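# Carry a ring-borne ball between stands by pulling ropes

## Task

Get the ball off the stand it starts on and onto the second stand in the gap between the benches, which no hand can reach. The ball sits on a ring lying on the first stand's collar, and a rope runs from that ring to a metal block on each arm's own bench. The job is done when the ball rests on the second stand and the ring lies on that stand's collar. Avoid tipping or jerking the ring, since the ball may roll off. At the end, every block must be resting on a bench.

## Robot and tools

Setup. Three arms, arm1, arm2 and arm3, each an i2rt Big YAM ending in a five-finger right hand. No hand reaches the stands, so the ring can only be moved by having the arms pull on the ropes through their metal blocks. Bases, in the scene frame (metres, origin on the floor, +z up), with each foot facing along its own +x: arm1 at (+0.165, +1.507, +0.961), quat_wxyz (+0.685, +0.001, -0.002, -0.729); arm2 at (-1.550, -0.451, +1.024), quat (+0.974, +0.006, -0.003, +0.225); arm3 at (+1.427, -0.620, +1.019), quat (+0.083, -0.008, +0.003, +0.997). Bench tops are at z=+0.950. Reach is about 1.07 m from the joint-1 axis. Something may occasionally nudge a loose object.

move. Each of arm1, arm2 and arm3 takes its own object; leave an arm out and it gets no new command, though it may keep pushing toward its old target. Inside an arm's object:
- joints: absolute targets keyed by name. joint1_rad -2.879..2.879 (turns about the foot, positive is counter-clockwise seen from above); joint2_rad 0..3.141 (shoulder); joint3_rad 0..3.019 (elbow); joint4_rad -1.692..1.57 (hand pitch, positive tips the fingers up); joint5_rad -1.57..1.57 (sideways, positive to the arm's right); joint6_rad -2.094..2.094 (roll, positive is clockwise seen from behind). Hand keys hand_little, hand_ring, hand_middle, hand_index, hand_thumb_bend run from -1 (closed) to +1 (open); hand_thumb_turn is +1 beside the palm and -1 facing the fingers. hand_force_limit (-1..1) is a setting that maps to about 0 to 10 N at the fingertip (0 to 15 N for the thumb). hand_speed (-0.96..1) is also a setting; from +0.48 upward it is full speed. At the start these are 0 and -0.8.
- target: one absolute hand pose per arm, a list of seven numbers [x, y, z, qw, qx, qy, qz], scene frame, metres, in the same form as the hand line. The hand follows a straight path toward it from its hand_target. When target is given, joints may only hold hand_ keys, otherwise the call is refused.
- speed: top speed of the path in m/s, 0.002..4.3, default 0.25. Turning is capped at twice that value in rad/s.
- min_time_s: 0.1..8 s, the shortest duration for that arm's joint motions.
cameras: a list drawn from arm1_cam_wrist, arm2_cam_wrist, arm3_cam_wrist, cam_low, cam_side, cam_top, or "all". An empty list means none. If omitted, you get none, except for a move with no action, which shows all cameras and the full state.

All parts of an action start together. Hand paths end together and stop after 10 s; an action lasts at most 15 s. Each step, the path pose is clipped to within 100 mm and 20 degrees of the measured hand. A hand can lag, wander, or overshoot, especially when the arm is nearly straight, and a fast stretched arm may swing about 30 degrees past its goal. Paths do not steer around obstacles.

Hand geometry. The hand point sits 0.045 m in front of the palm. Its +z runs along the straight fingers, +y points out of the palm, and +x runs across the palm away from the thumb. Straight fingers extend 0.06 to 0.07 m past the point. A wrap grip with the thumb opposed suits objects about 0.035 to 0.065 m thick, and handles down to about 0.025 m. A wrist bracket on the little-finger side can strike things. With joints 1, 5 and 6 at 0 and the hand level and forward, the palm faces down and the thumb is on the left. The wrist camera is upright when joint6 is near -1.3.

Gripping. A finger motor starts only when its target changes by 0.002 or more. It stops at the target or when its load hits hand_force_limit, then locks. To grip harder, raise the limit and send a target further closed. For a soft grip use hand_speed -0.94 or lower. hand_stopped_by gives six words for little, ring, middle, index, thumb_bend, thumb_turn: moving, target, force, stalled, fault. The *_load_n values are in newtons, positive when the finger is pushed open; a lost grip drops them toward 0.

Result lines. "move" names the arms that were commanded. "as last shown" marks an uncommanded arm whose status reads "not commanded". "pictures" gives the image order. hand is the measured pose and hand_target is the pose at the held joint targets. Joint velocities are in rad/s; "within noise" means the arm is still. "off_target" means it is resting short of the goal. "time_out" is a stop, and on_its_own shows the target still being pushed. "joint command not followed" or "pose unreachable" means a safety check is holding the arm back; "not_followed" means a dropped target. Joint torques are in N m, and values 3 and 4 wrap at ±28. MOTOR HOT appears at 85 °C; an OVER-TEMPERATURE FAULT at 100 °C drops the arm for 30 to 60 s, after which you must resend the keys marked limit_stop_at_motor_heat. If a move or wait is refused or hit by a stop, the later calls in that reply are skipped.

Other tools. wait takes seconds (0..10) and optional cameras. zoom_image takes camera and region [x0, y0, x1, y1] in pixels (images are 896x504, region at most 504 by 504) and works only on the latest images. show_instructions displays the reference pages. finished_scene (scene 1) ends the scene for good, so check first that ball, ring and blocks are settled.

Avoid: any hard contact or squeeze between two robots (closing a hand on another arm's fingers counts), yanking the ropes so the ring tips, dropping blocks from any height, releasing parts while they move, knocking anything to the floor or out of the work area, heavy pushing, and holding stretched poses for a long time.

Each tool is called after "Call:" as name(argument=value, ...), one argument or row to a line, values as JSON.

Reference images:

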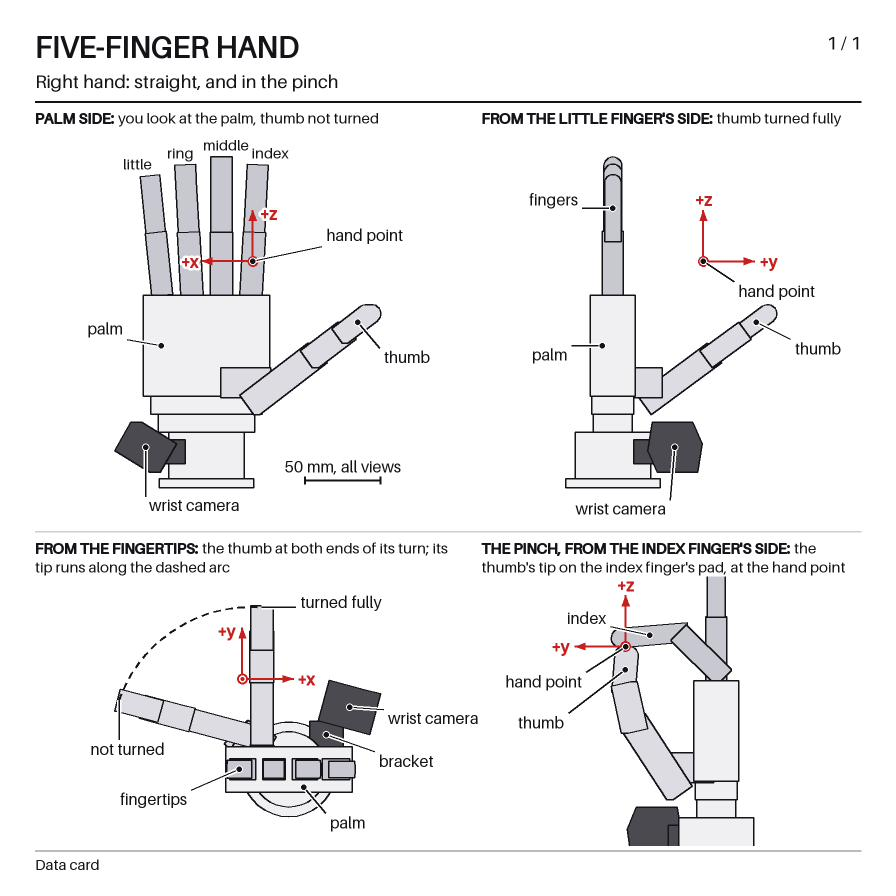

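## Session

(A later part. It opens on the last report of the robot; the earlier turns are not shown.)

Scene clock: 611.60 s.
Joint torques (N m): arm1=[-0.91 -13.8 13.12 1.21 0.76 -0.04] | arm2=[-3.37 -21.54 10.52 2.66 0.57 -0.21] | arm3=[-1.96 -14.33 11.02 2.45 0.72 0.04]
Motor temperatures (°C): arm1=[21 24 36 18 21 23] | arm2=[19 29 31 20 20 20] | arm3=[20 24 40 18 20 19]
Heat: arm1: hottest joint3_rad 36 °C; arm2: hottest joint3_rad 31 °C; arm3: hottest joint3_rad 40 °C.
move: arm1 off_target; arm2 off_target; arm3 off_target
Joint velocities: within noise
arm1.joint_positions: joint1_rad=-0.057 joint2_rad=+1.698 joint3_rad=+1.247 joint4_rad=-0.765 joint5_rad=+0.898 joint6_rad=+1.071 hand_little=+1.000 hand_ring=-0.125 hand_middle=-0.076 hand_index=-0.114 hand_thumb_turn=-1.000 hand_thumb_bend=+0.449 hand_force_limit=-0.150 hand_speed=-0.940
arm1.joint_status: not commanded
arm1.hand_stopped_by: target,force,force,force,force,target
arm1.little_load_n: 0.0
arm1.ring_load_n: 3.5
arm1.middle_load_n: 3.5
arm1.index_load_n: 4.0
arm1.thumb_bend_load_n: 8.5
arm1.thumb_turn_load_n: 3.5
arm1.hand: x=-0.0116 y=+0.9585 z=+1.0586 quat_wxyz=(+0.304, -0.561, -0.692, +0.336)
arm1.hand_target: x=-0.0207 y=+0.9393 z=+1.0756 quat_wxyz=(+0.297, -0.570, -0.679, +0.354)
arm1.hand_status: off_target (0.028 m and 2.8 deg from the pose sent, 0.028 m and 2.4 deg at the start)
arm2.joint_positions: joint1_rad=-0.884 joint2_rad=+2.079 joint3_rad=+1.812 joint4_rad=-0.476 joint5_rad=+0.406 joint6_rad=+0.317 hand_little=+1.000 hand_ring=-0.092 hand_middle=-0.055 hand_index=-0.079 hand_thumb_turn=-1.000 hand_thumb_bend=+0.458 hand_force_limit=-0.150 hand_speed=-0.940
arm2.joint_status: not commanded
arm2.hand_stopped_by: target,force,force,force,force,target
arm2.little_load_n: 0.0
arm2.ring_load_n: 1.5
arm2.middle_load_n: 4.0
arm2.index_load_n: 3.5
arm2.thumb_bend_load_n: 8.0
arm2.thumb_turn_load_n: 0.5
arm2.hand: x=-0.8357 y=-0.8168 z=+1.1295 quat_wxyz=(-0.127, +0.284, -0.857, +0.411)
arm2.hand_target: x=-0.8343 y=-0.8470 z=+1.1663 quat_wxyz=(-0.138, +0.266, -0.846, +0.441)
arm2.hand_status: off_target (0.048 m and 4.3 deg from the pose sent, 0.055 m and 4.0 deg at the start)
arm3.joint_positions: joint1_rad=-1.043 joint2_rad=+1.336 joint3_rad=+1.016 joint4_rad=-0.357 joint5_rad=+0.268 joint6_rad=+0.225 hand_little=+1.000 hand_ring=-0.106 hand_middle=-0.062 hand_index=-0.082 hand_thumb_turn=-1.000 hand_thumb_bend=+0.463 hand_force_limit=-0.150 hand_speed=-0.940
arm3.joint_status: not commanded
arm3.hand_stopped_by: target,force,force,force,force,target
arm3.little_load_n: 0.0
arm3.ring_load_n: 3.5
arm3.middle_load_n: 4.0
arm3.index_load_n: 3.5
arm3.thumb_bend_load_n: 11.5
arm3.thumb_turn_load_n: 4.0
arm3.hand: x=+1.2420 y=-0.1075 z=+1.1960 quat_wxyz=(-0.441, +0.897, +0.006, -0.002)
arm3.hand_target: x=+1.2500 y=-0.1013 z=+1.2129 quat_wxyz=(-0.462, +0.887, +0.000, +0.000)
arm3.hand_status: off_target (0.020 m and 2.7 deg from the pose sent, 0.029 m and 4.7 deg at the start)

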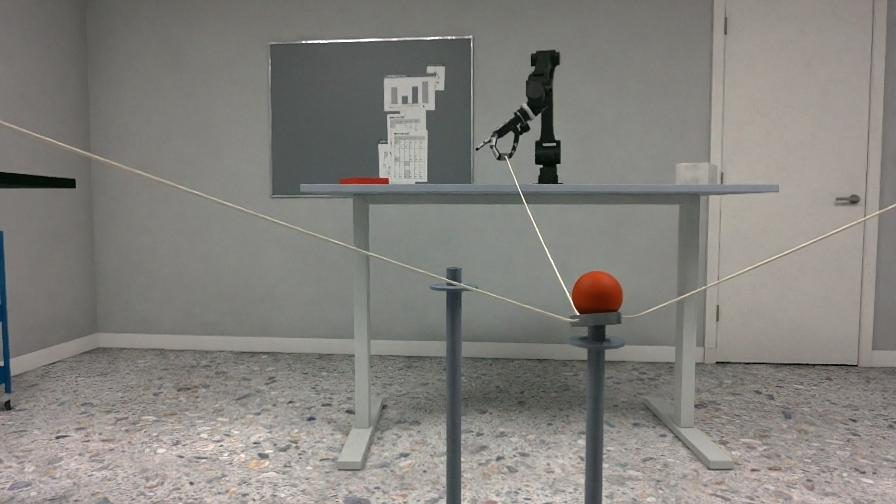

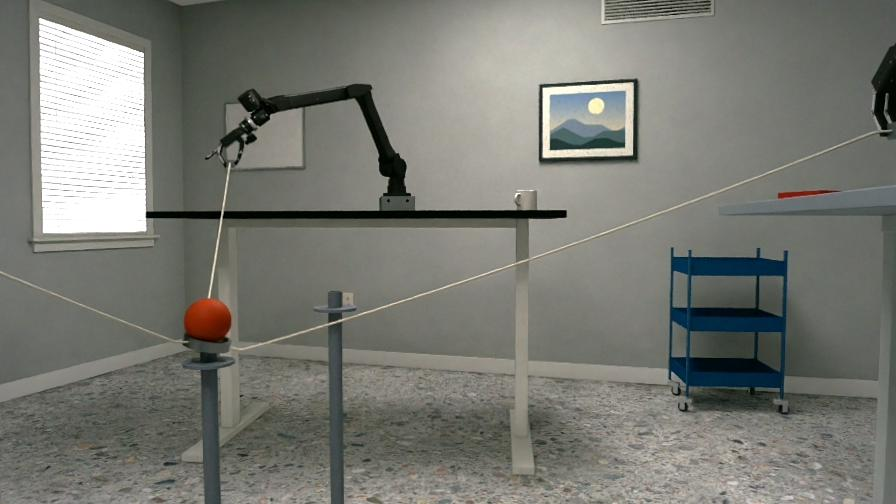

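Call:
move(
  arm1={"target":[-0.020,0.923,1.16,-0.2968,0.5702,0.6795,-0.3537],"speed":0.04},
  arm2={"target":[-0.834,-0.847,1.21,0.1388,-0.2667,0.8459,-0.4403],"speed":0.04},
  arm3={"target":[1.248,-0.096,1.27,0.4617,-0.8870,0,0],"speed":0.04},
  cameras=["cam_low","cam_side"],
)

Call:
zoom_image(
  camera="cam_low",
  region=[540, 250, 660, 370],
)

Call:
zoom_image(
  camera="cam_side",
  region=[150, 270, 270, 390],
)

Scene clock: 626.70 s.
Joint torques (N m): arm1=[-0.38 -16.26 13.98 -0.16 0.85 -0.05] | arm2=[-3.14 -24.41 12.81 1.09 0.88 -0.21] | arm3=[-1.61 -14.04 16.85 1.28 0.94 0.07]
Motor temperatures (°C): arm1=[21 24 37 18 22 23] | arm2=[19 29 32 20 20 20] | arm3=[20 24 39 18 20 19]
Heat: arm1: hottest joint3_rad 37 °C; arm2: hottest joint3_rad 32 °C; arm3: hottest joint3_rad 39 °C.
move: arm1 off_target; arm2 off_target; arm3 off_target
Joint velocities: arm1=[-0.044 0.005 -0.027 -0.002 -0.037 -0.051] | arm2=[within noise] | arm3=[within noise]
arm1.joint_positions: joint1_rad=-0.057 joint2_rad=+1.698 joint3_rad=+1.440 joint4_rad=-0.960 joint5_rad=+0.898 joint6_rad=+1.079 hand_little=+1.000 hand_ring=-0.125 hand_middle=-0.076 hand_index=-0.114 hand_thumb_turn=-1.000 hand_thumb_bend=+0.449 hand_force_limit=-0.150 hand_speed=-0.940
arm1.joint_status: not commanded
arm1.hand_stopped_by: target,force,force,force,force,target
arm1.little_load_n: 0.0
arm1.ring_load_n: 3.0
arm1.middle_load_n: 4.0
arm1.index_load_n: 4.0
arm1.thumb_bend_load_n: 8.5
arm1.thumb_turn_load_n: 3.5
arm1.hand: x=-0.0149 y=+0.9332 z=+1.1276 quat_wxyz=(+0.304, -0.564, -0.690, +0.336)
arm1.hand_target: x=-0.0198 y=+0.9242 z=+1.1601 quat_wxyz=(+0.297, -0.570, -0.679, +0.354)
arm1.hand_status: off_target (0.034 m and 2.6 deg from the pose sent, 0.108 m and 2.8 deg at the start)
arm2.joint_positions: joint1_rad=-0.884 joint2_rad=+2.079 joint3_rad=+1.839 joint4_rad=-0.531 joint5_rad=+0.400 joint6_rad=+0.317 hand_little=+1.000 hand_ring=-0.093 hand_middle=-0.055 hand_index=-0.079 hand_thumb_turn=-1.000 hand_thumb_bend=+0.458 hand_force_limit=-0.150 hand_speed=-0.940
arm2.joint_status: not commanded
arm2.hand_stopped_by: target,force,force,force,force,target
arm2.little_load_n: 0.0
arm2.ring_load_n: 1.5
arm2.middle_load_n: 4.0
arm2.index_load_n: 4.0
arm2.thumb_bend_load_n: 8.0
arm2.thumb_turn_load_n: 1.0
arm2.hand: x=-0.8384 y=-0.8142 z=+1.1346 quat_wxyz=(-0.121, +0.290, -0.861, +0.401)
arm2.hand_target: x=-0.8380 y=-0.8447 z=+1.2094 quat_wxyz=(-0.138, +0.266, -0.846, +0.441)
arm2.hand_status: off_target (0.082 m and 5.9 deg from the pose sent, 0.086 m and 4.3 deg at the start)
arm3.joint_positions: joint1_rad=-1.043 joint2_rad=+1.310 joint3_rad=+1.074 joint4_rad=-0.488 joint5_rad=+0.263 joint6_rad=+0.225 hand_little=+1.000 hand_ring=-0.106 hand_middle=-0.062 hand_index=-0.081 hand_thumb_turn=-1.000 hand_thumb_bend=+0.463 hand_force_limit=-0.150 hand_speed=-0.940
arm3.joint_status: not commanded
arm3.hand_stopped_by: target,force,force,force,force,target
arm3.little_load_n: 0.0
arm3.ring_load_n: 3.5
arm3.middle_load_n: 4.5
arm3.index_load_n: 4.0
arm3.thumb_bend_load_n: 11.5
arm3.thumb_turn_load_n: 4.5
arm3.hand: x=+1.2448 y=-0.1182 z=+1.2184 quat_wxyz=(-0.421, +0.907, +0.011, +0.003)
arm3.hand_target: x=+1.2489 y=-0.0991 z=+1.2698 quat_wxyz=(-0.462, +0.887, +0.000, +0.000)
arm3.hand_status: off_target (0.056 m and 5.3 deg from the pose sent, 0.075 m and 2.7 deg at the start)

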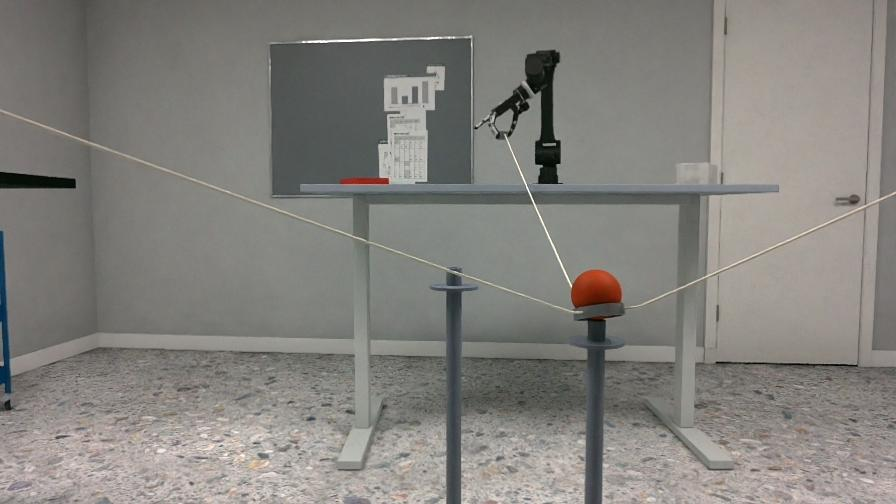

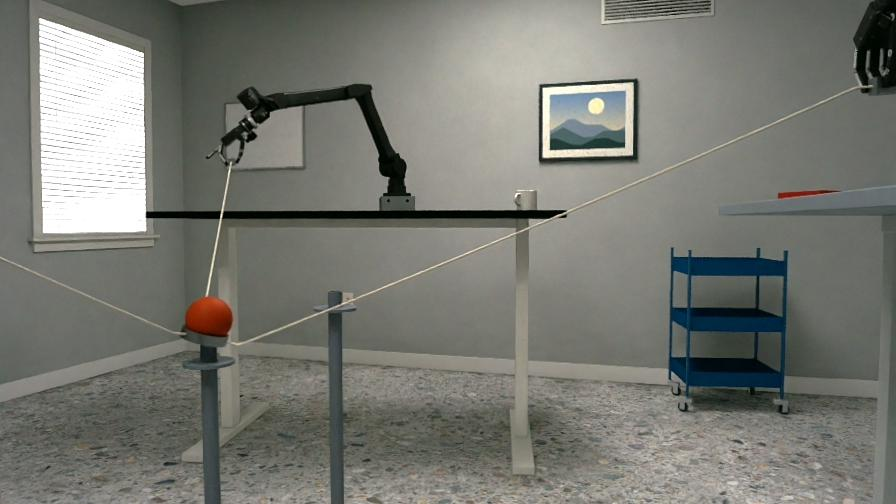

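Scaled by 4.200.

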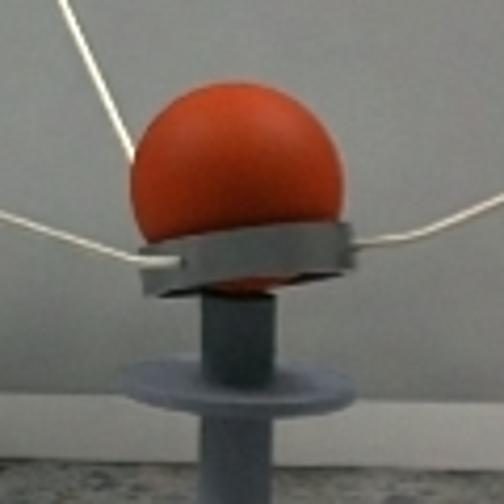

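Scaled by 4.200.

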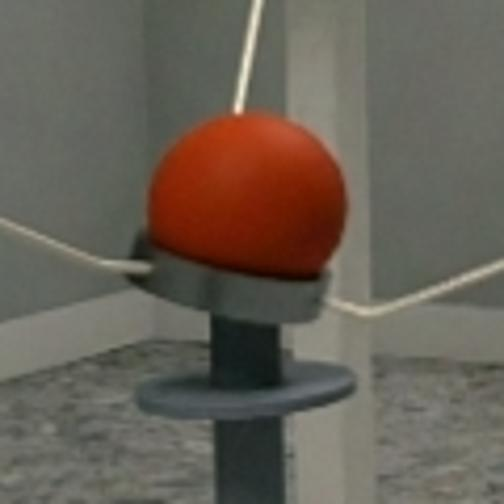

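Call:
move(
  arm1={"target":[-0.100,0.881,1.277,-0.2811,0.5400,0.7037,-0.3663],"speed":0.05},
  arm2={"target":[-0.829,-0.852,1.28,0.1427,-0.2741,0.8436,-0.4391],"speed":0.05},
  arm3={"target":[1.2755,-0.150,1.27,0.4616,-0.8868,0.0193,-0.0101],"speed":0.05},
  cameras=["cam_low","cam_side"],
)

Call:
zoom_image(
  camera="cam_low",
  region=[540, 230, 660, 350],
)

Call:
zoom_image(
  camera="cam_side",
  region=[150, 240, 270, 360],
)

Scene clock: 672.70 s.
Joint torques (N m): arm1=[-2.08 -16.5 15.5 0.34 0.7 -0.2] | arm2=[-3.66 -22.59 13.45 1.39 0.81 -0.28] | arm3=[-1.61 -11.63 11.66 1.37 1.23 0.16]
Motor temperatures (°C): arm1=[21 23 44 18 22 23] | arm2=[19 29 43 20 21 20] | arm3=[20 24 43 18 21 19]
Heat: arm1: hottest joint3_rad 44 °C; arm2: hottest joint3_rad 43 °C; arm3: hottest joint3_rad 43 °C.
move: arm1 off_target; arm2 off_target; arm3 off_target
Joint velocities: within noise
arm1.joint_positions: joint1_rad=-0.174 joint2_rad=+1.755 joint3_rad=+1.821 joint4_rad=-1.051 joint5_rad=+0.789 joint6_rad=+0.799 hand_little=+1.000 hand_ring=-0.125 hand_middle=-0.076 hand_index=-0.114 hand_thumb_turn=-1.000 hand_thumb_bend=+0.449 hand_force_limit=-0.150 hand_speed=-0.940
arm1.joint_status: not commanded
arm1.hand_stopped_by: target,force,force,force,force,target
arm1.little_load_n: 0.0
arm1.ring_load_n: 3.0
arm1.middle_load_n: 3.5
arm1.index_load_n: 4.0
arm1.thumb_bend_load_n: 8.5
arm1.thumb_turn_load_n: 3.5
arm1.hand: x=-0.0816 y=+0.8828 z=+1.2513 quat_wxyz=(+0.277, -0.535, -0.714, +0.357)
arm1.hand_target: x=-0.0995 y=+0.8824 z=+1.2767 quat_wxyz=(+0.281, -0.540, -0.703, +0.367)
arm1.hand_status: off_target (0.032 m and 1.7 deg from the pose sent, 0.180 m and 5.3 deg at the start)
arm2.joint_positions: joint1_rad=-0.884 joint2_rad=+2.071 joint3_rad=+2.037 joint4_rad=-0.716 joint5_rad=+0.384 joint6_rad=+0.310 hand_little=+1.000 hand_ring=-0.093 hand_middle=-0.055 hand_index=-0.079 hand_thumb_turn=-1.000 hand_thumb_bend=+0.458 hand_force_limit=-0.150 hand_speed=-0.940
arm2.joint_status: not commanded
arm2.hand_stopped_by: target,force,force,force,force,target
arm2.little_load_n: 0.0
arm2.ring_load_n: 1.0
arm2.middle_load_n: 4.0
arm2.index_load_n: 4.0
arm2.thumb_bend_load_n: 8.0
arm2.thumb_turn_load_n: 1.0
arm2.hand: x=-0.8254 y=-0.8183 z=+1.2176 quat_wxyz=(-0.132, +0.292, -0.857, +0.403)
arm2.hand_target: x=-0.8326 y=-0.8497 z=+1.2794 quat_wxyz=(-0.142, +0.273, -0.843, +0.440)
arm2.hand_status: off_target (0.071 m and 5.0 deg from the pose sent, 0.150 m and 5.7 deg at the start)
arm3.joint_positions: joint1_rad=-1.043 joint2_rad=+1.159 joint3_rad=+1.017 joint4_rad=-0.524 joint5_rad=+0.287 joint6_rad=+0.243 hand_little=+1.000 hand_ring=-0.106 hand_middle=-0.062 hand_index=-0.081 hand_thumb_turn=-1.000 hand_thumb_bend=+0.463 hand_force_limit=-0.150 hand_speed=-0.940
arm3.joint_status: not commanded
arm3.hand_stopped_by: target,force,force,force,force,target
arm3.little_load_n: 0.0
arm3.ring_load_n: 3.5
arm3.middle_load_n: 4.5
arm3.index_load_n: 4.0
arm3.thumb_bend_load_n: 11.5
arm3.thumb_turn_load_n: 4.5
arm3.hand: x=+1.2612 y=-0.1519 z=+1.2553 quat_wxyz=(-0.448, +0.894, -0.006, +0.000)
arm3.hand_target: x=+1.2752 y=-0.1502 z=+1.2698 quat_wxyz=(-0.462, +0.887, -0.019, +0.010)
arm3.hand_status: off_target (0.021 m and 2.6 deg from the pose sent, 0.068 m and 6.2 deg at the start)

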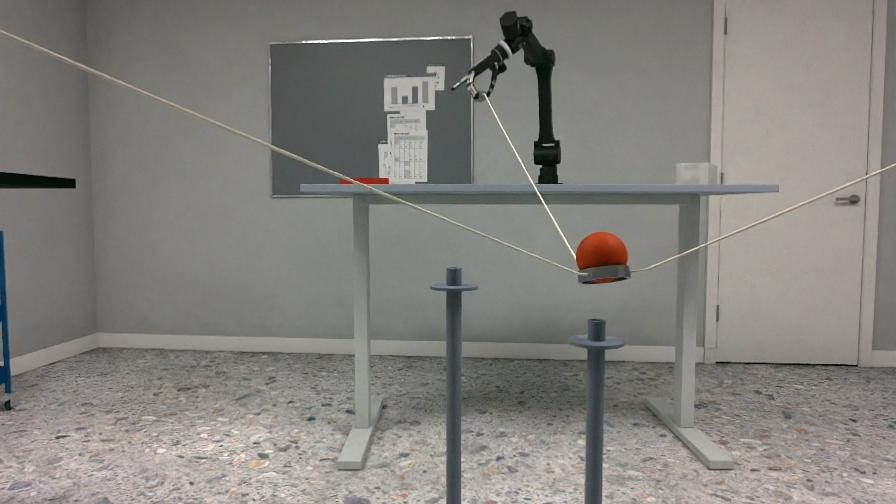

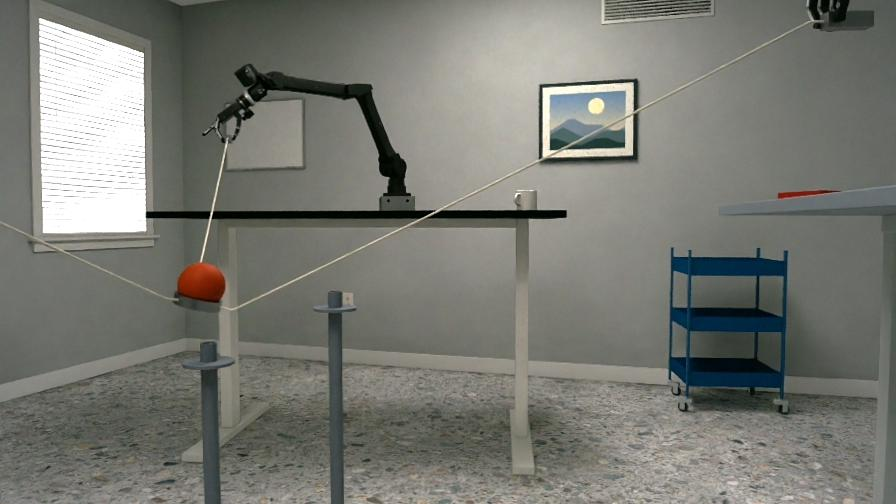

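Scaled by 4.200.

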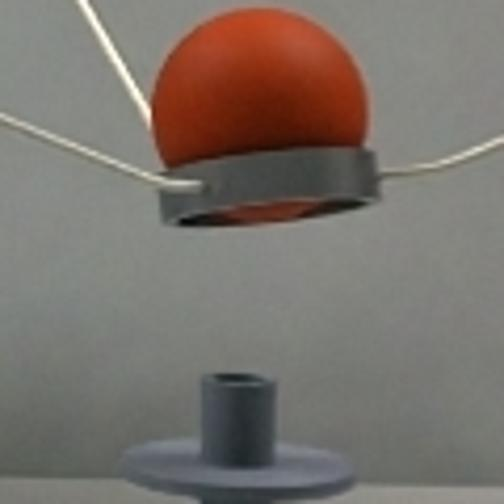

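Scaled by 4.200.

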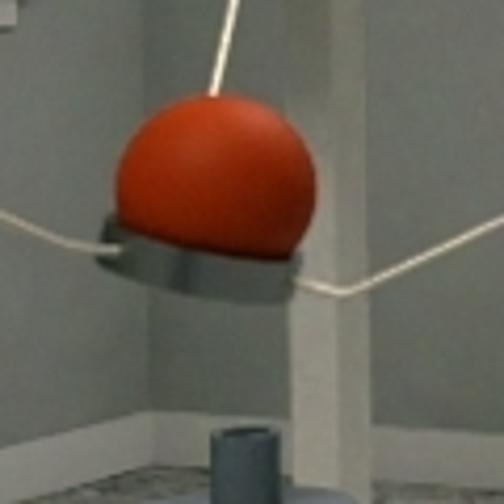

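Call:
move(
  arm1={"target":[-0.262,0.8805,1.372,-0.2648,0.5088,0.7266,-0.3782],"speed":0.06},
  arm2={"target":[-0.889,-0.813,1.350,0.1427,-0.2741,0.8436,-0.4391],"speed":0.06},
  arm3={"target":[1.200,-0.173,1.235,0.4613,-0.8862,0.0387,-0.0201],"speed":0.06},
  cameras=["cam_low","cam_side"],
)

Call:
zoom_image(
  camera="cam_low",
  region=[420, 170, 660, 350],
)

Call:
zoom_image(
  camera="cam_side",
  region=[150, 190, 390, 370],
)

Scene clock: 697.20 s.
Joint torques (N m): arm1=[-2.43 -18.96 15.39 0.84 0.56 -0.19] | arm2=[-2.37 -22.71 8.39 1.37 0.9 -0.19] | arm3=[-0.91 -10.17 11.03 2.03 1.4 0.12]
Motor temperatures (°C): arm1=[21 24 49 18 22 23] | arm2=[20 31 40 20 21 20] | arm3=[20 23 41 18 22 18]
Heat: arm1: hottest joint3_rad 49 °C; arm2: hottest joint3_rad 40 °C; arm3: hottest joint3_rad 41 °C.
move: arm1 off_target; arm2 off_target; arm3 done
Joint velocities: within noise
arm1.joint_positions: joint1_rad=-0.429 joint2_rad=+2.005 joint3_rad=+2.425 joint4_rad=-1.202 joint5_rad=+0.556 joint6_rad=+0.466 hand_little=+1.000 hand_ring=-0.125 hand_middle=-0.076 hand_index=-0.114 hand_thumb_turn=-1.000 hand_thumb_bend=+0.449 hand_force_limit=-0.150 hand_speed=-0.940
arm1.joint_status: not commanded
arm1.hand_stopped_by: target,force,force,force,force,target
arm1.little_load_n: 0.0
arm1.ring_load_n: 3.0
arm1.middle_load_n: 3.5
arm1.index_load_n: 4.0
arm1.thumb_bend_load_n: 8.0
arm1.thumb_turn_load_n: 3.5
arm1.hand: x=-0.2416 y=+0.8695 z=+1.3442 quat_wxyz=(+0.255, -0.503, -0.740, +0.366)
arm1.hand_target: x=-0.2607 y=+0.8818 z=+1.3715 quat_wxyz=(+0.265, -0.508, -0.726, +0.380)
arm1.hand_status: off_target (0.036 m and 2.4 deg from the pose sent, 0.217 m and 4.3 deg at the start)
arm2.joint_positions: joint1_rad=-0.884 joint2_rad=+1.903 joint3_rad=+1.993 joint4_rad=-0.806 joint5_rad=+0.392 joint6_rad=+0.310 hand_little=+1.000 hand_ring=-0.093 hand_middle=-0.055 hand_index=-0.079 hand_thumb_turn=-1.000 hand_thumb_bend=+0.458 hand_force_limit=-0.150 hand_speed=-0.940
arm2.joint_status: not commanded
arm2.hand_stopped_by: target,force,force,force,force,target
arm2.little_load_n: 0.0
arm2.ring_load_n: 1.5
arm2.middle_load_n: 4.0
arm2.index_load_n: 4.0
arm2.thumb_bend_load_n: 8.0
arm2.thumb_turn_load_n: 1.0
arm2.hand: x=-0.8695 y=-0.8011 z=+1.3074 quat_wxyz=(-0.140, +0.285, -0.852, +0.416)
arm2.hand_target: x=-0.8888 y=-0.8126 z=+1.3491 quat_wxyz=(-0.142, +0.274, -0.844, +0.439)
arm2.hand_status: off_target (0.048 m and 3.1 deg from the pose sent, 0.147 m and 5.0 deg at the start)
arm3.joint_positions: joint1_rad=-0.828 joint2_rad=+1.197 joint3_rad=+0.990 joint4_rad=-0.524 joint5_rad=+0.497 joint6_rad=+0.428 hand_little=+1.000 hand_ring=-0.106 hand_middle=-0.062 hand_index=-0.081 hand_thumb_turn=-1.000 hand_thumb_bend=+0.463 hand_force_limit=-0.150 hand_speed=-0.940
arm3.joint_status: not commanded
arm3.hand_stopped_by: target,force,force,force,force,target
arm3.little_load_n: 0.0
arm3.ring_load_n: 3.5
arm3.middle_load_n: 4.0
arm3.index_load_n: 3.5
arm3.thumb_bend_load_n: 11.0
arm3.thumb_turn_load_n: 4.0
arm3.hand: x=+1.1944 y=-0.1790 z=+1.2305 quat_wxyz=(-0.451, +0.892, -0.031, +0.014)
arm3.hand_target: x=+1.2000 y=-0.1732 z=+1.2350 quat_wxyz=(-0.461, +0.886, -0.039, +0.020)
arm3.hand_status: done (0.009 m and 1.7 deg from the pose sent, 0.068 m and 4.7 deg at the start)

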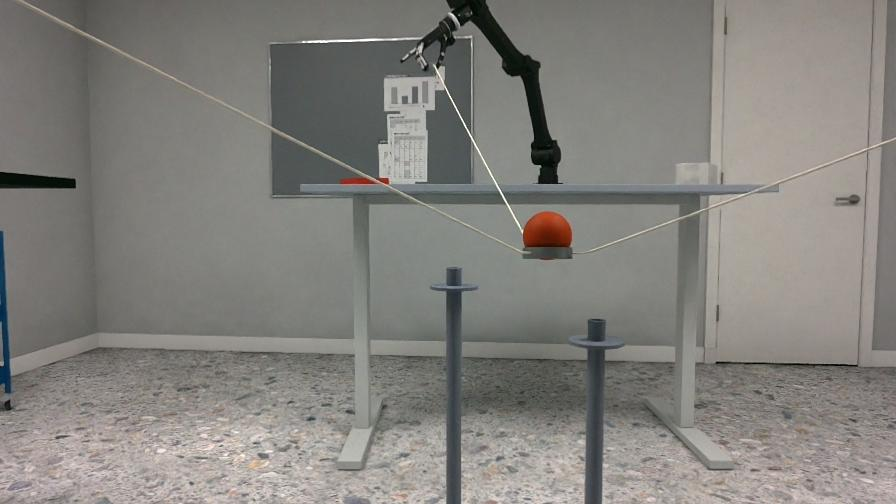

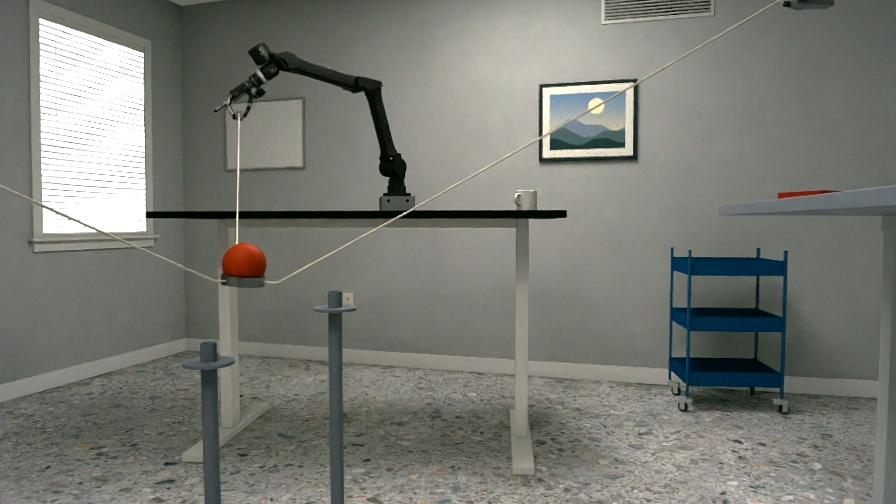

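Scaled by 2.100.

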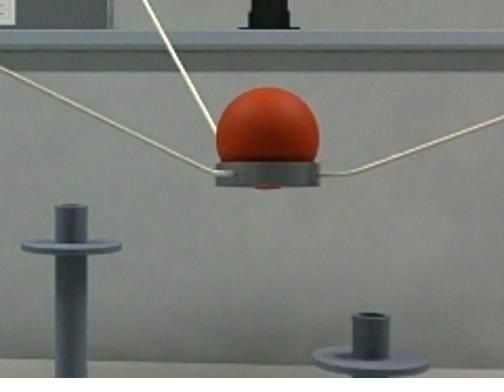

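Scaled by 2.100.

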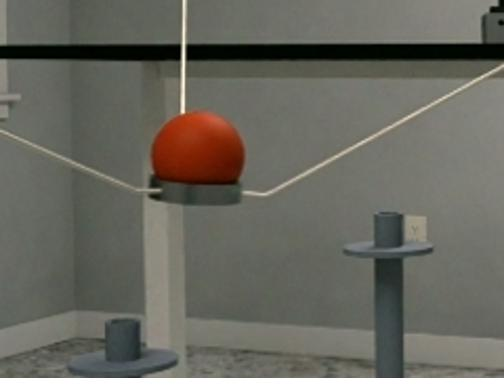

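Call:
move(
  arm1={"target":[-0.3506,0.9365,1.402,-0.2648,0.5088,0.7266,-0.3782],"speed":0.06},
  arm2={"target":[-0.9785,-0.757,1.380,0.1427,-0.2741,0.8436,-0.4391],"speed":0.06},
  arm3={"target":[1.110,-0.118,1.284,0.4613,-0.8862,0.0387,-0.0201],"speed":0.06},
  cameras=["cam_low","cam_side"],
)

Call:
zoom_image(
  camera="cam_low",
  region=[400, 170, 580, 305],
)

Call:
zoom_image(
  camera="cam_side",
  region=[210, 200, 390, 335],
)

Scene clock: 714.73 s.
Joint torques (N m): arm1=[-2.55 -19.43 14.32 1.06 0.49 -0.19] | arm2=[-1.55 -18.2 8.53 1.59 0.92 0.01] | arm3=[-1.03 -14.21 16.36 0.88 1.47 0.06]
Motor temperatures (°C): arm1=[21 26 48 18 21 23] | arm2=[19 31 36 20 21 20] | arm3=[20 23 39 18 22 18]
Heat: arm1: hottest joint3_rad 48 °C; arm2: hottest joint3_rad 36 °C; arm3: hottest joint3_rad 39 °C.
move: arm1 off_target; arm2 off_target; arm3 off_target
Joint velocities: within noise
arm1.joint_positions: joint1_rad=-0.591 joint2_rad=+2.127 joint3_rad=+2.727 joint4_rad=-1.319 joint5_rad=+0.432 joint6_rad=+0.345 hand_little=+1.000 hand_ring=-0.125 hand_middle=-0.076 hand_index=-0.114 hand_thumb_turn=-1.000 hand_thumb_bend=+0.449 hand_force_limit=-0.150 hand_speed=-0.940
arm1.joint_status: not commanded
arm1.hand_stopped_by: target,force,force,force,force,target
arm1.little_load_n: 0.0
arm1.ring_load_n: 3.0
arm1.middle_load_n: 3.5
arm1.index_load_n: 4.0
arm1.thumb_bend_load_n: 8.5
arm1.thumb_turn_load_n: 3.5
arm1.hand: x=-0.3328 y=+0.9195 z=+1.3779 quat_wxyz=(+0.252, -0.504, -0.739, +0.368)
arm1.hand_target: x=-0.3494 y=+0.9376 z=+1.4015 quat_wxyz=(+0.265, -0.508, -0.725, +0.381)
arm1.hand_status: off_target (0.034 m and 2.4 deg from the pose sent, 0.140 m and 2.4 deg at the start)
arm2.joint_positions: joint1_rad=-0.872 joint2_rad=+1.606 joint3_rad=+1.693 joint4_rad=-0.806 joint5_rad=+0.408 joint6_rad=+0.310 hand_little=+1.000 hand_ring=-0.093 hand_middle=-0.055 hand_index=-0.079 hand_thumb_turn=-1.000 hand_thumb_bend=+0.458 hand_force_limit=-0.150 hand_speed=-0.940
arm2.joint_status: not commanded
arm2.hand_stopped_by: target,force,force,force,force,target
arm2.little_load_n: 0.0
arm2.ring_load_n: 1.5
arm2.middle_load_n: 4.0
arm2.index_load_n: 4.0
arm2.thumb_bend_load_n: 8.0
arm2.thumb_turn_load_n: 1.5
arm2.hand: x=-0.9650 y=-0.7527 z=+1.3470 quat_wxyz=(-0.136, +0.287, -0.851, +0.419)
arm2.hand_target: x=-0.9785 y=-0.7568 z=+1.3794 quat_wxyz=(-0.143, +0.274, -0.844, +0.439)
arm2.hand_status: off_target (0.036 m and 2.9 deg from the pose sent, 0.138 m and 3.1 deg at the start)
arm3.joint_positions: joint1_rad=-0.729 joint2_rad=+1.431 joint3_rad=+1.282 joint4_rad=-0.658 joint5_rad=+0.570 joint6_rad=+0.507 hand_little=+1.000 hand_ring=-0.106 hand_middle=-0.062 hand_index=-0.081 hand_thumb_turn=-1.000 hand_thumb_bend=+0.463 hand_force_limit=-0.150 hand_speed=-0.940
arm3.joint_status: not commanded
arm3.hand_stopped_by: target,force,force,force,force,target
arm3.little_load_n: 0.0
arm3.ring_load_n: 3.5
arm3.middle_load_n: 4.0
arm3.index_load_n: 4.0
arm3.thumb_bend_load_n: 11.0
arm3.thumb_turn_load_n: 4.0
arm3.hand: x=+1.1114 y=-0.1356 z=+1.2500 quat_wxyz=(-0.439, +0.898, -0.026, +0.024)
arm3.hand_target: x=+1.1111 y=-0.1196 z=+1.2840 quat_wxyz=(-0.462, +0.886, -0.039, +0.020)
arm3.hand_status: off_target (0.038 m and 3.2 deg from the pose sent, 0.117 m and 1.7 deg at the start)

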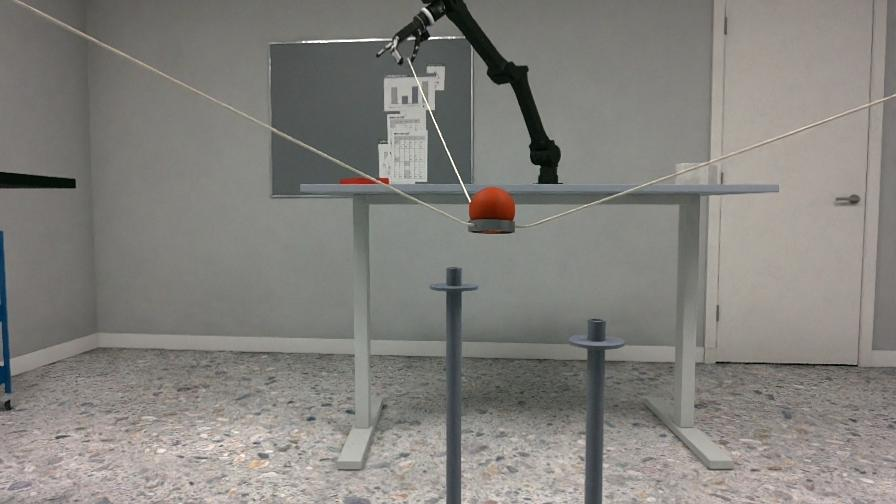

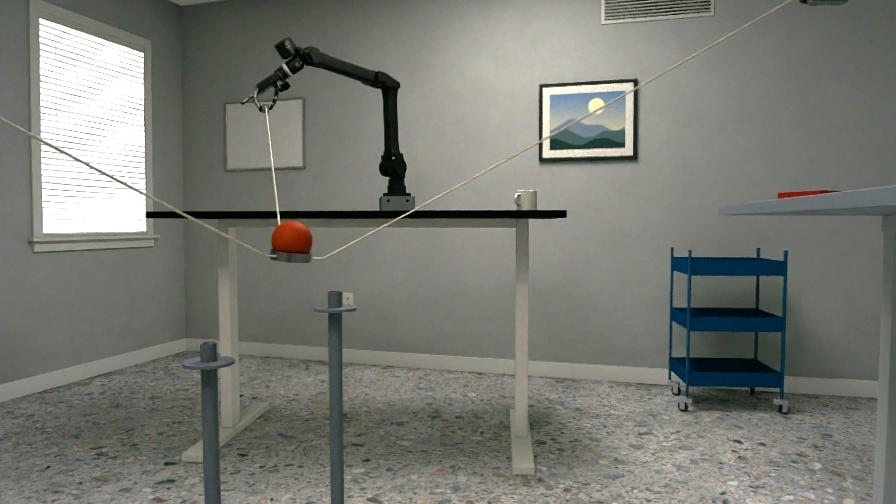

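Scaled by 2.800.

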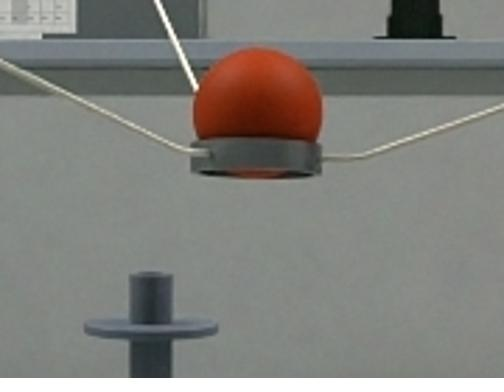

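Scaled by 2.800.

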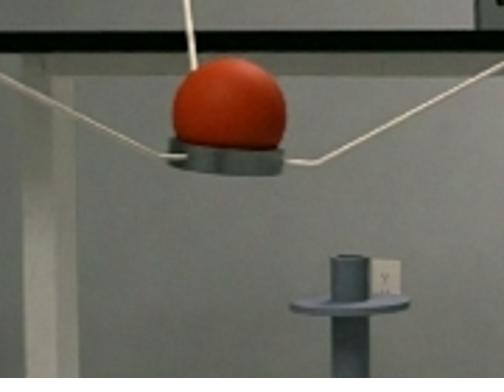

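Call:
move(
  arm1={"target":[-0.4226,0.9995,1.402,-0.2648,0.5088,0.7266,-0.3782],"speed":0.05},
  arm2={"target":[-1.0515,-0.694,1.380,0.1427,-0.2741,0.8436,-0.4391],"speed":0.05},
  arm3={"target":[1.037,-0.055,1.284,0.4613,-0.8862,0.0387,-0.0201],"speed":0.05},
  cameras=["cam_low","cam_side","cam_top"],
)

Call:
zoom_image(
  camera="cam_low",
  region=[364, 170, 544, 305],
)

Call:
zoom_image(
  camera="cam_side",
  region=[245, 200, 425, 335],
)

Call:
zoom_image(
  camera="cam_top",
  region=[375, 205, 495, 325],
)

Scene clock: 735.10 s.
Joint torques (N m): arm1=[-2.78 -19.66 14.26 2.56 0.43 -0.2] | arm2=[-1.2 -14.51 8.49 1.37 0.96 0.04] | arm3=[-1.49 -17.73 16.38 0.53 1.53 0.12]
Motor temperatures (°C): arm1=[21 25 45 18 21 23] | arm2=[19 31 36 20 21 20] | arm3=[20 23 41 18 23 18]
Heat: arm1: hottest joint3_rad 45 °C; arm2: hottest joint3_rad 36 °C; arm3: hottest joint3_rad 41 °C.
move: arm1 off_target; arm2 off_target; arm3 off_target
Joint velocities: within noise
arm1.joint_positions: joint1_rad=-0.736 joint2_rad=+2.128 joint3_rad=+2.728 joint4_rad=-1.318 joint5_rad=+0.317 joint6_rad=+0.248 hand_little=+1.000 hand_ring=-0.125 hand_middle=-0.076 hand_index=-0.114 hand_thumb_turn=-1.000 hand_thumb_bend=+0.449 hand_force_limit=-0.150 hand_speed=-0.940
arm1.joint_status: not commanded
arm1.hand_stopped_by: target,force,force,force,force,target
arm1.little_load_n: 0.0
arm1.ring_load_n: 2.5
arm1.middle_load_n: 4.0
arm1.index_load_n: 4.5
arm1.thumb_bend_load_n: 8.5
arm1.thumb_turn_load_n: 4.0
arm1.hand: x=-0.3991 y=+0.9854 z=+1.3725 quat_wxyz=(+0.247, -0.507, -0.747, +0.353)
arm1.hand_target: x=-0.4202 y=+1.0013 z=+1.4014 quat_wxyz=(+0.266, -0.508, -0.726, +0.380)
arm1.hand_status: off_target (0.040 m and 4.2 deg from the pose sent, 0.123 m and 2.4 deg at the start)
arm2.joint_positions: joint1_rad=-0.812 joint2_rad=+1.363 joint3_rad=+1.446 joint4_rad=-0.809 joint5_rad=+0.456 joint6_rad=+0.349 hand_little=+1.000 hand_ring=-0.093 hand_middle=-0.055 hand_index=-0.079 hand_thumb_turn=-1.000 hand_thumb_bend=+0.458 hand_force_limit=-0.150 hand_speed=-0.940
arm2.joint_status: not commanded
arm2.hand_stopped_by: target,force,force,force,force,target
arm2.little_load_n: 0.0
arm2.ring_load_n: 1.5
arm2.middle_load_n: 4.0
arm2.index_load_n: 4.0
arm2.thumb_bend_load_n: 8.0
arm2.thumb_turn_load_n: 1.0
arm2.hand: x=-1.0391 y=-0.6915 z=+1.3551 quat_wxyz=(-0.137, +0.287, -0.849, +0.423)
arm2.hand_target: x=-1.0513 y=-0.6939 z=+1.3796 quat_wxyz=(-0.143, +0.274, -0.844, +0.439)
arm2.hand_status: off_target (0.028 m and 2.5 deg from the pose sent, 0.110 m and 3.0 deg at the start)
arm3.joint_positions: joint1_rad=-0.694 joint2_rad=+1.681 joint3_rad=+1.577 joint4_rad=-0.718 joint5_rad=+0.593 joint6_rad=+0.534 hand_little=+1.000 hand_ring=-0.106 hand_middle=-0.062 hand_index=-0.081 hand_thumb_turn=-1.000 hand_thumb_bend=+0.463 hand_force_limit=-0.150 hand_speed=-0.940
arm3.joint_status: not commanded
arm3.hand_stopped_by: target,force,force,force,force,target
arm3.little_load_n: 0.0
arm3.ring_load_n: 3.5
arm3.middle_load_n: 4.0
arm3.index_load_n: 4.0
arm3.thumb_bend_load_n: 11.5
arm3.thumb_turn_load_n: 4.0
arm3.hand: x=+1.0362 y=-0.0729 z=+1.2494 quat_wxyz=(-0.440, +0.898, -0.025, +0.024)
arm3.hand_target: x=+1.0380 y=-0.0567 z=+1.2839 quat_wxyz=(-0.462, +0.886, -0.039, +0.020)
arm3.hand_status: off_target (0.039 m and 3.3 deg from the pose sent, 0.115 m and 3.3 deg at the start)

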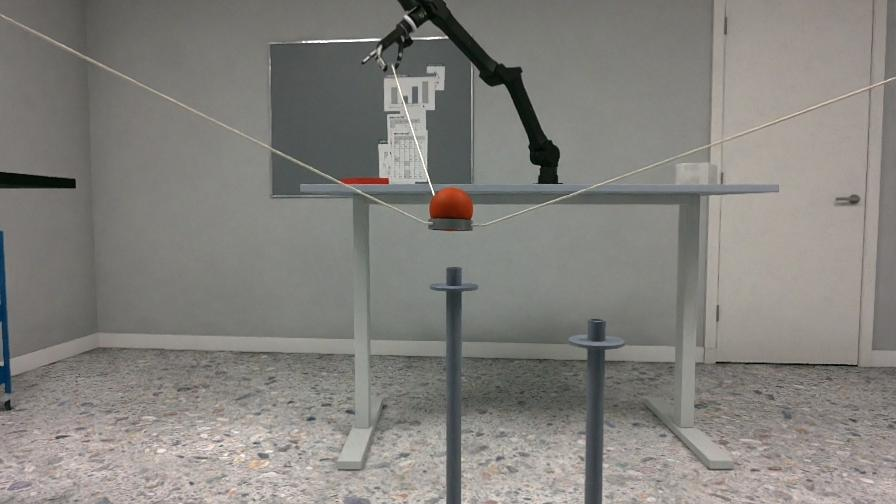

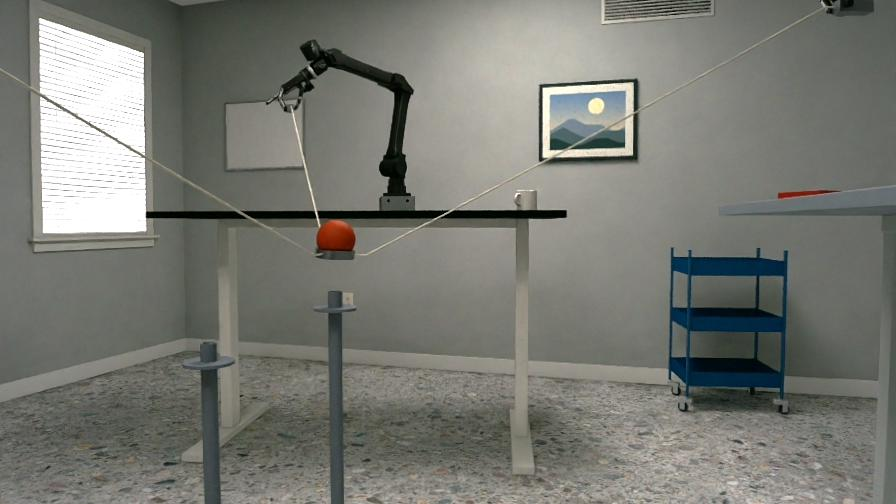

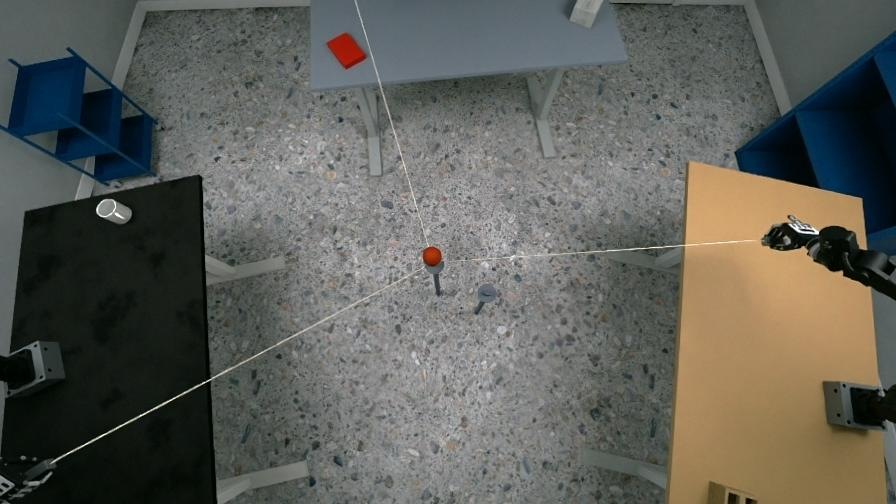

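Scaled by 2.800.

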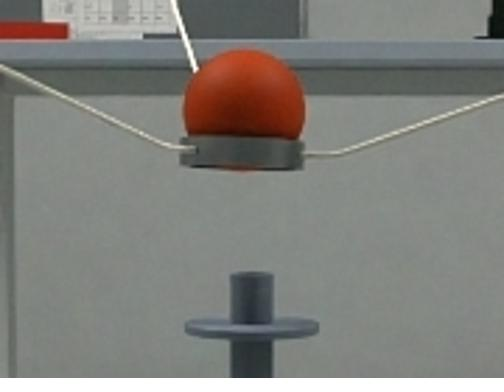

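Scaled by 2.800.

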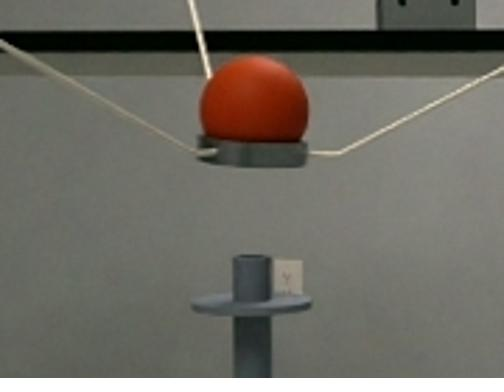

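Scaled by 4.200.

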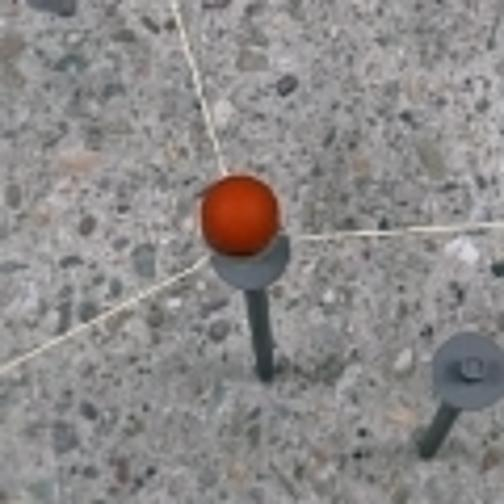

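Call:
move(
  arm1={"target":[-0.4166,1.0015,1.357,-0.2648,0.5088,0.7266,-0.3782],"speed":0.03},
  arm2={"target":[-1.0455,-0.692,1.335,0.1427,-0.2741,0.8436,-0.4391],"speed":0.03},
  arm3={"target":[1.043,-0.053,1.229,0.4613,-0.8862,0.0387,-0.0201],"speed":0.03},
  cameras=["cam_low","cam_side"],
)

Call:
zoom_image(
  camera="cam_low",
  region=[364, 170, 544, 305],
)

Call:
zoom_image(
  camera="cam_side",
  region=[245, 200, 425, 335],
)

Scene clock: 749.20 s.
Joint torques (N m): arm1=[-2.43 -22.07 10.32 2.7 0.52 -0.16] | arm2=[-1.2 -13.92 8.38 2.67 0.97 0.06] | arm3=[-1.85 -18.14 10.89 1.68 1.16 0.02]
Motor temperatures (°C): arm1=[21 26 44 18 21 23] | arm2=[19 31 35 20 22 19] | arm3=[20 24 43 18 23 18]
Heat: arm1: hottest joint3_rad 44 °C; arm2: hottest joint3_rad 35 °C; arm3: hottest joint3_rad 43 °C.
move: arm1 off_target; arm2 off_target; arm3 off_target
Joint velocities: within noise
arm1.joint_positions: joint1_rad=-0.736 joint2_rad=+2.002 joint3_rad=+2.367 joint4_rad=-1.075 joint5_rad=+0.316 joint6_rad=+0.248 hand_little=+1.000 hand_ring=-0.125 hand_middle=-0.076 hand_index=-0.114 hand_thumb_turn=-1.000 hand_thumb_bend=+0.449 hand_force_limit=-0.150 hand_speed=-0.940
arm1.joint_status: not commanded
arm1.hand_stopped_by: target,force,force,force,force,target
arm1.little_load_n: 0.0
arm1.ring_load_n: 3.0
arm1.middle_load_n: 3.5
arm1.index_load_n: 4.0
arm1.thumb_bend_load_n: 8.5
arm1.thumb_turn_load_n: 3.5
arm1.hand: x=-0.4026 y=+0.9816 z=+1.3251 quat_wxyz=(+0.247, -0.507, -0.745, +0.357)
arm1.hand_target: x=-0.4154 y=+1.0018 z=+1.3568 quat_wxyz=(+0.265, -0.509, -0.727, +0.378)
arm1.hand_status: off_target (0.040 m and 3.8 deg from the pose sent, 0.028 m and 4.2 deg at the start)
arm2.joint_positions: joint1_rad=-0.805 joint2_rad=+1.362 joint3_rad=+1.333 joint4_rad=-0.731 joint5_rad=+0.462 joint6_rad=+0.356 hand_little=+1.000 hand_ring=-0.093 hand_middle=-0.055 hand_index=-0.079 hand_thumb_turn=-1.000 hand_thumb_bend=+0.458 hand_force_limit=-0.150 hand_speed=-0.940
arm2.joint_status: not commanded
arm2.hand_stopped_by: target,force,force,force,force,target
arm2.little_load_n: 0.0
arm2.ring_load_n: 1.0
arm2.middle_load_n: 4.0
arm2.index_load_n: 4.5
arm2.thumb_bend_load_n: 7.5
arm2.thumb_turn_load_n: 1.0
arm2.hand: x=-1.0435 y=-0.6861 z=+1.3072 quat_wxyz=(-0.127, +0.291, -0.853, +0.414)
arm2.hand_target: x=-1.0460 y=-0.6917 z=+1.3347 quat_wxyz=(-0.143, +0.274, -0.844, +0.439)
arm2.hand_status: off_target (0.029 m and 4.1 deg from the pose sent, 0.021 m and 2.5 deg at the start)
arm3.joint_positions: joint1_rad=-0.694 joint2_rad=+1.698 joint3_rad=+1.517 joint4_rad=-0.598 joint5_rad=+0.593 joint6_rad=+0.534 hand_little=+1.000 hand_ring=-0.106 hand_middle=-0.062 hand_index=-0.081 hand_thumb_turn=-1.000 hand_thumb_bend=+0.463 hand_force_limit=-0.150 hand_speed=-0.940
arm3.joint_status: not commanded
arm3.hand_stopped_by: target,force,force,force,force,target
arm3.little_load_n: 0.0
arm3.ring_load_n: 3.5
arm3.middle_load_n: 4.0
arm3.index_load_n: 3.5
arm3.thumb_bend_load_n: 11.5
arm3.thumb_turn_load_n: 4.0
arm3.hand: x=+1.0290 y=-0.0643 z=+1.2252 quat_wxyz=(-0.454, +0.890, -0.031, +0.011)
arm3.hand_target: x=+1.0430 y=-0.0534 z=+1.2291 quat_wxyz=(-0.461, +0.886, -0.039, +0.020)
arm3.hand_status: off_target (0.018 m and 1.7 deg from the pose sent, 0.029 m and 3.3 deg at the start)

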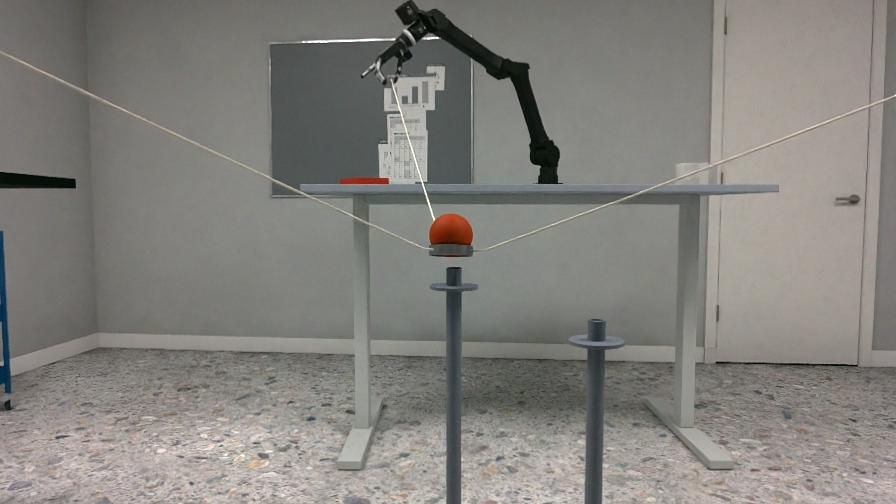

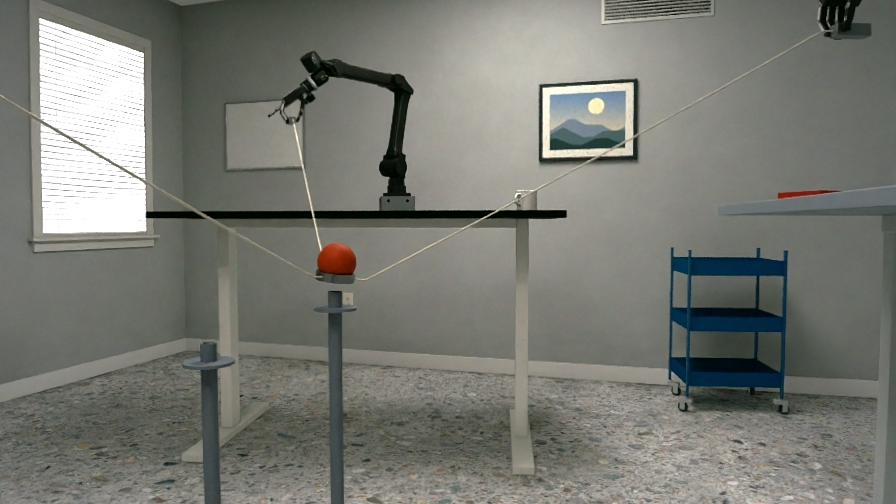

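Scaled by 2.800.

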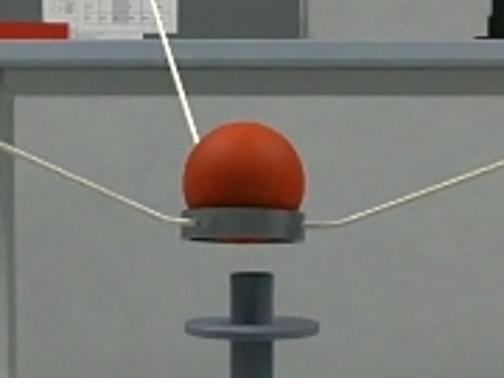

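Scaled by 2.800.

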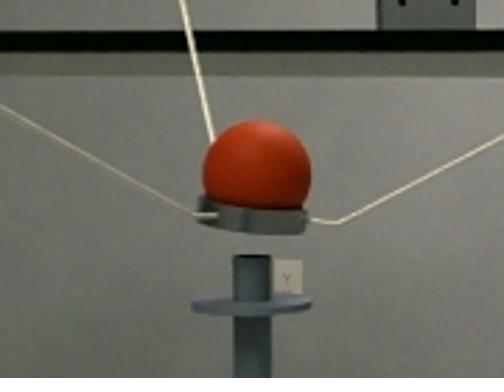

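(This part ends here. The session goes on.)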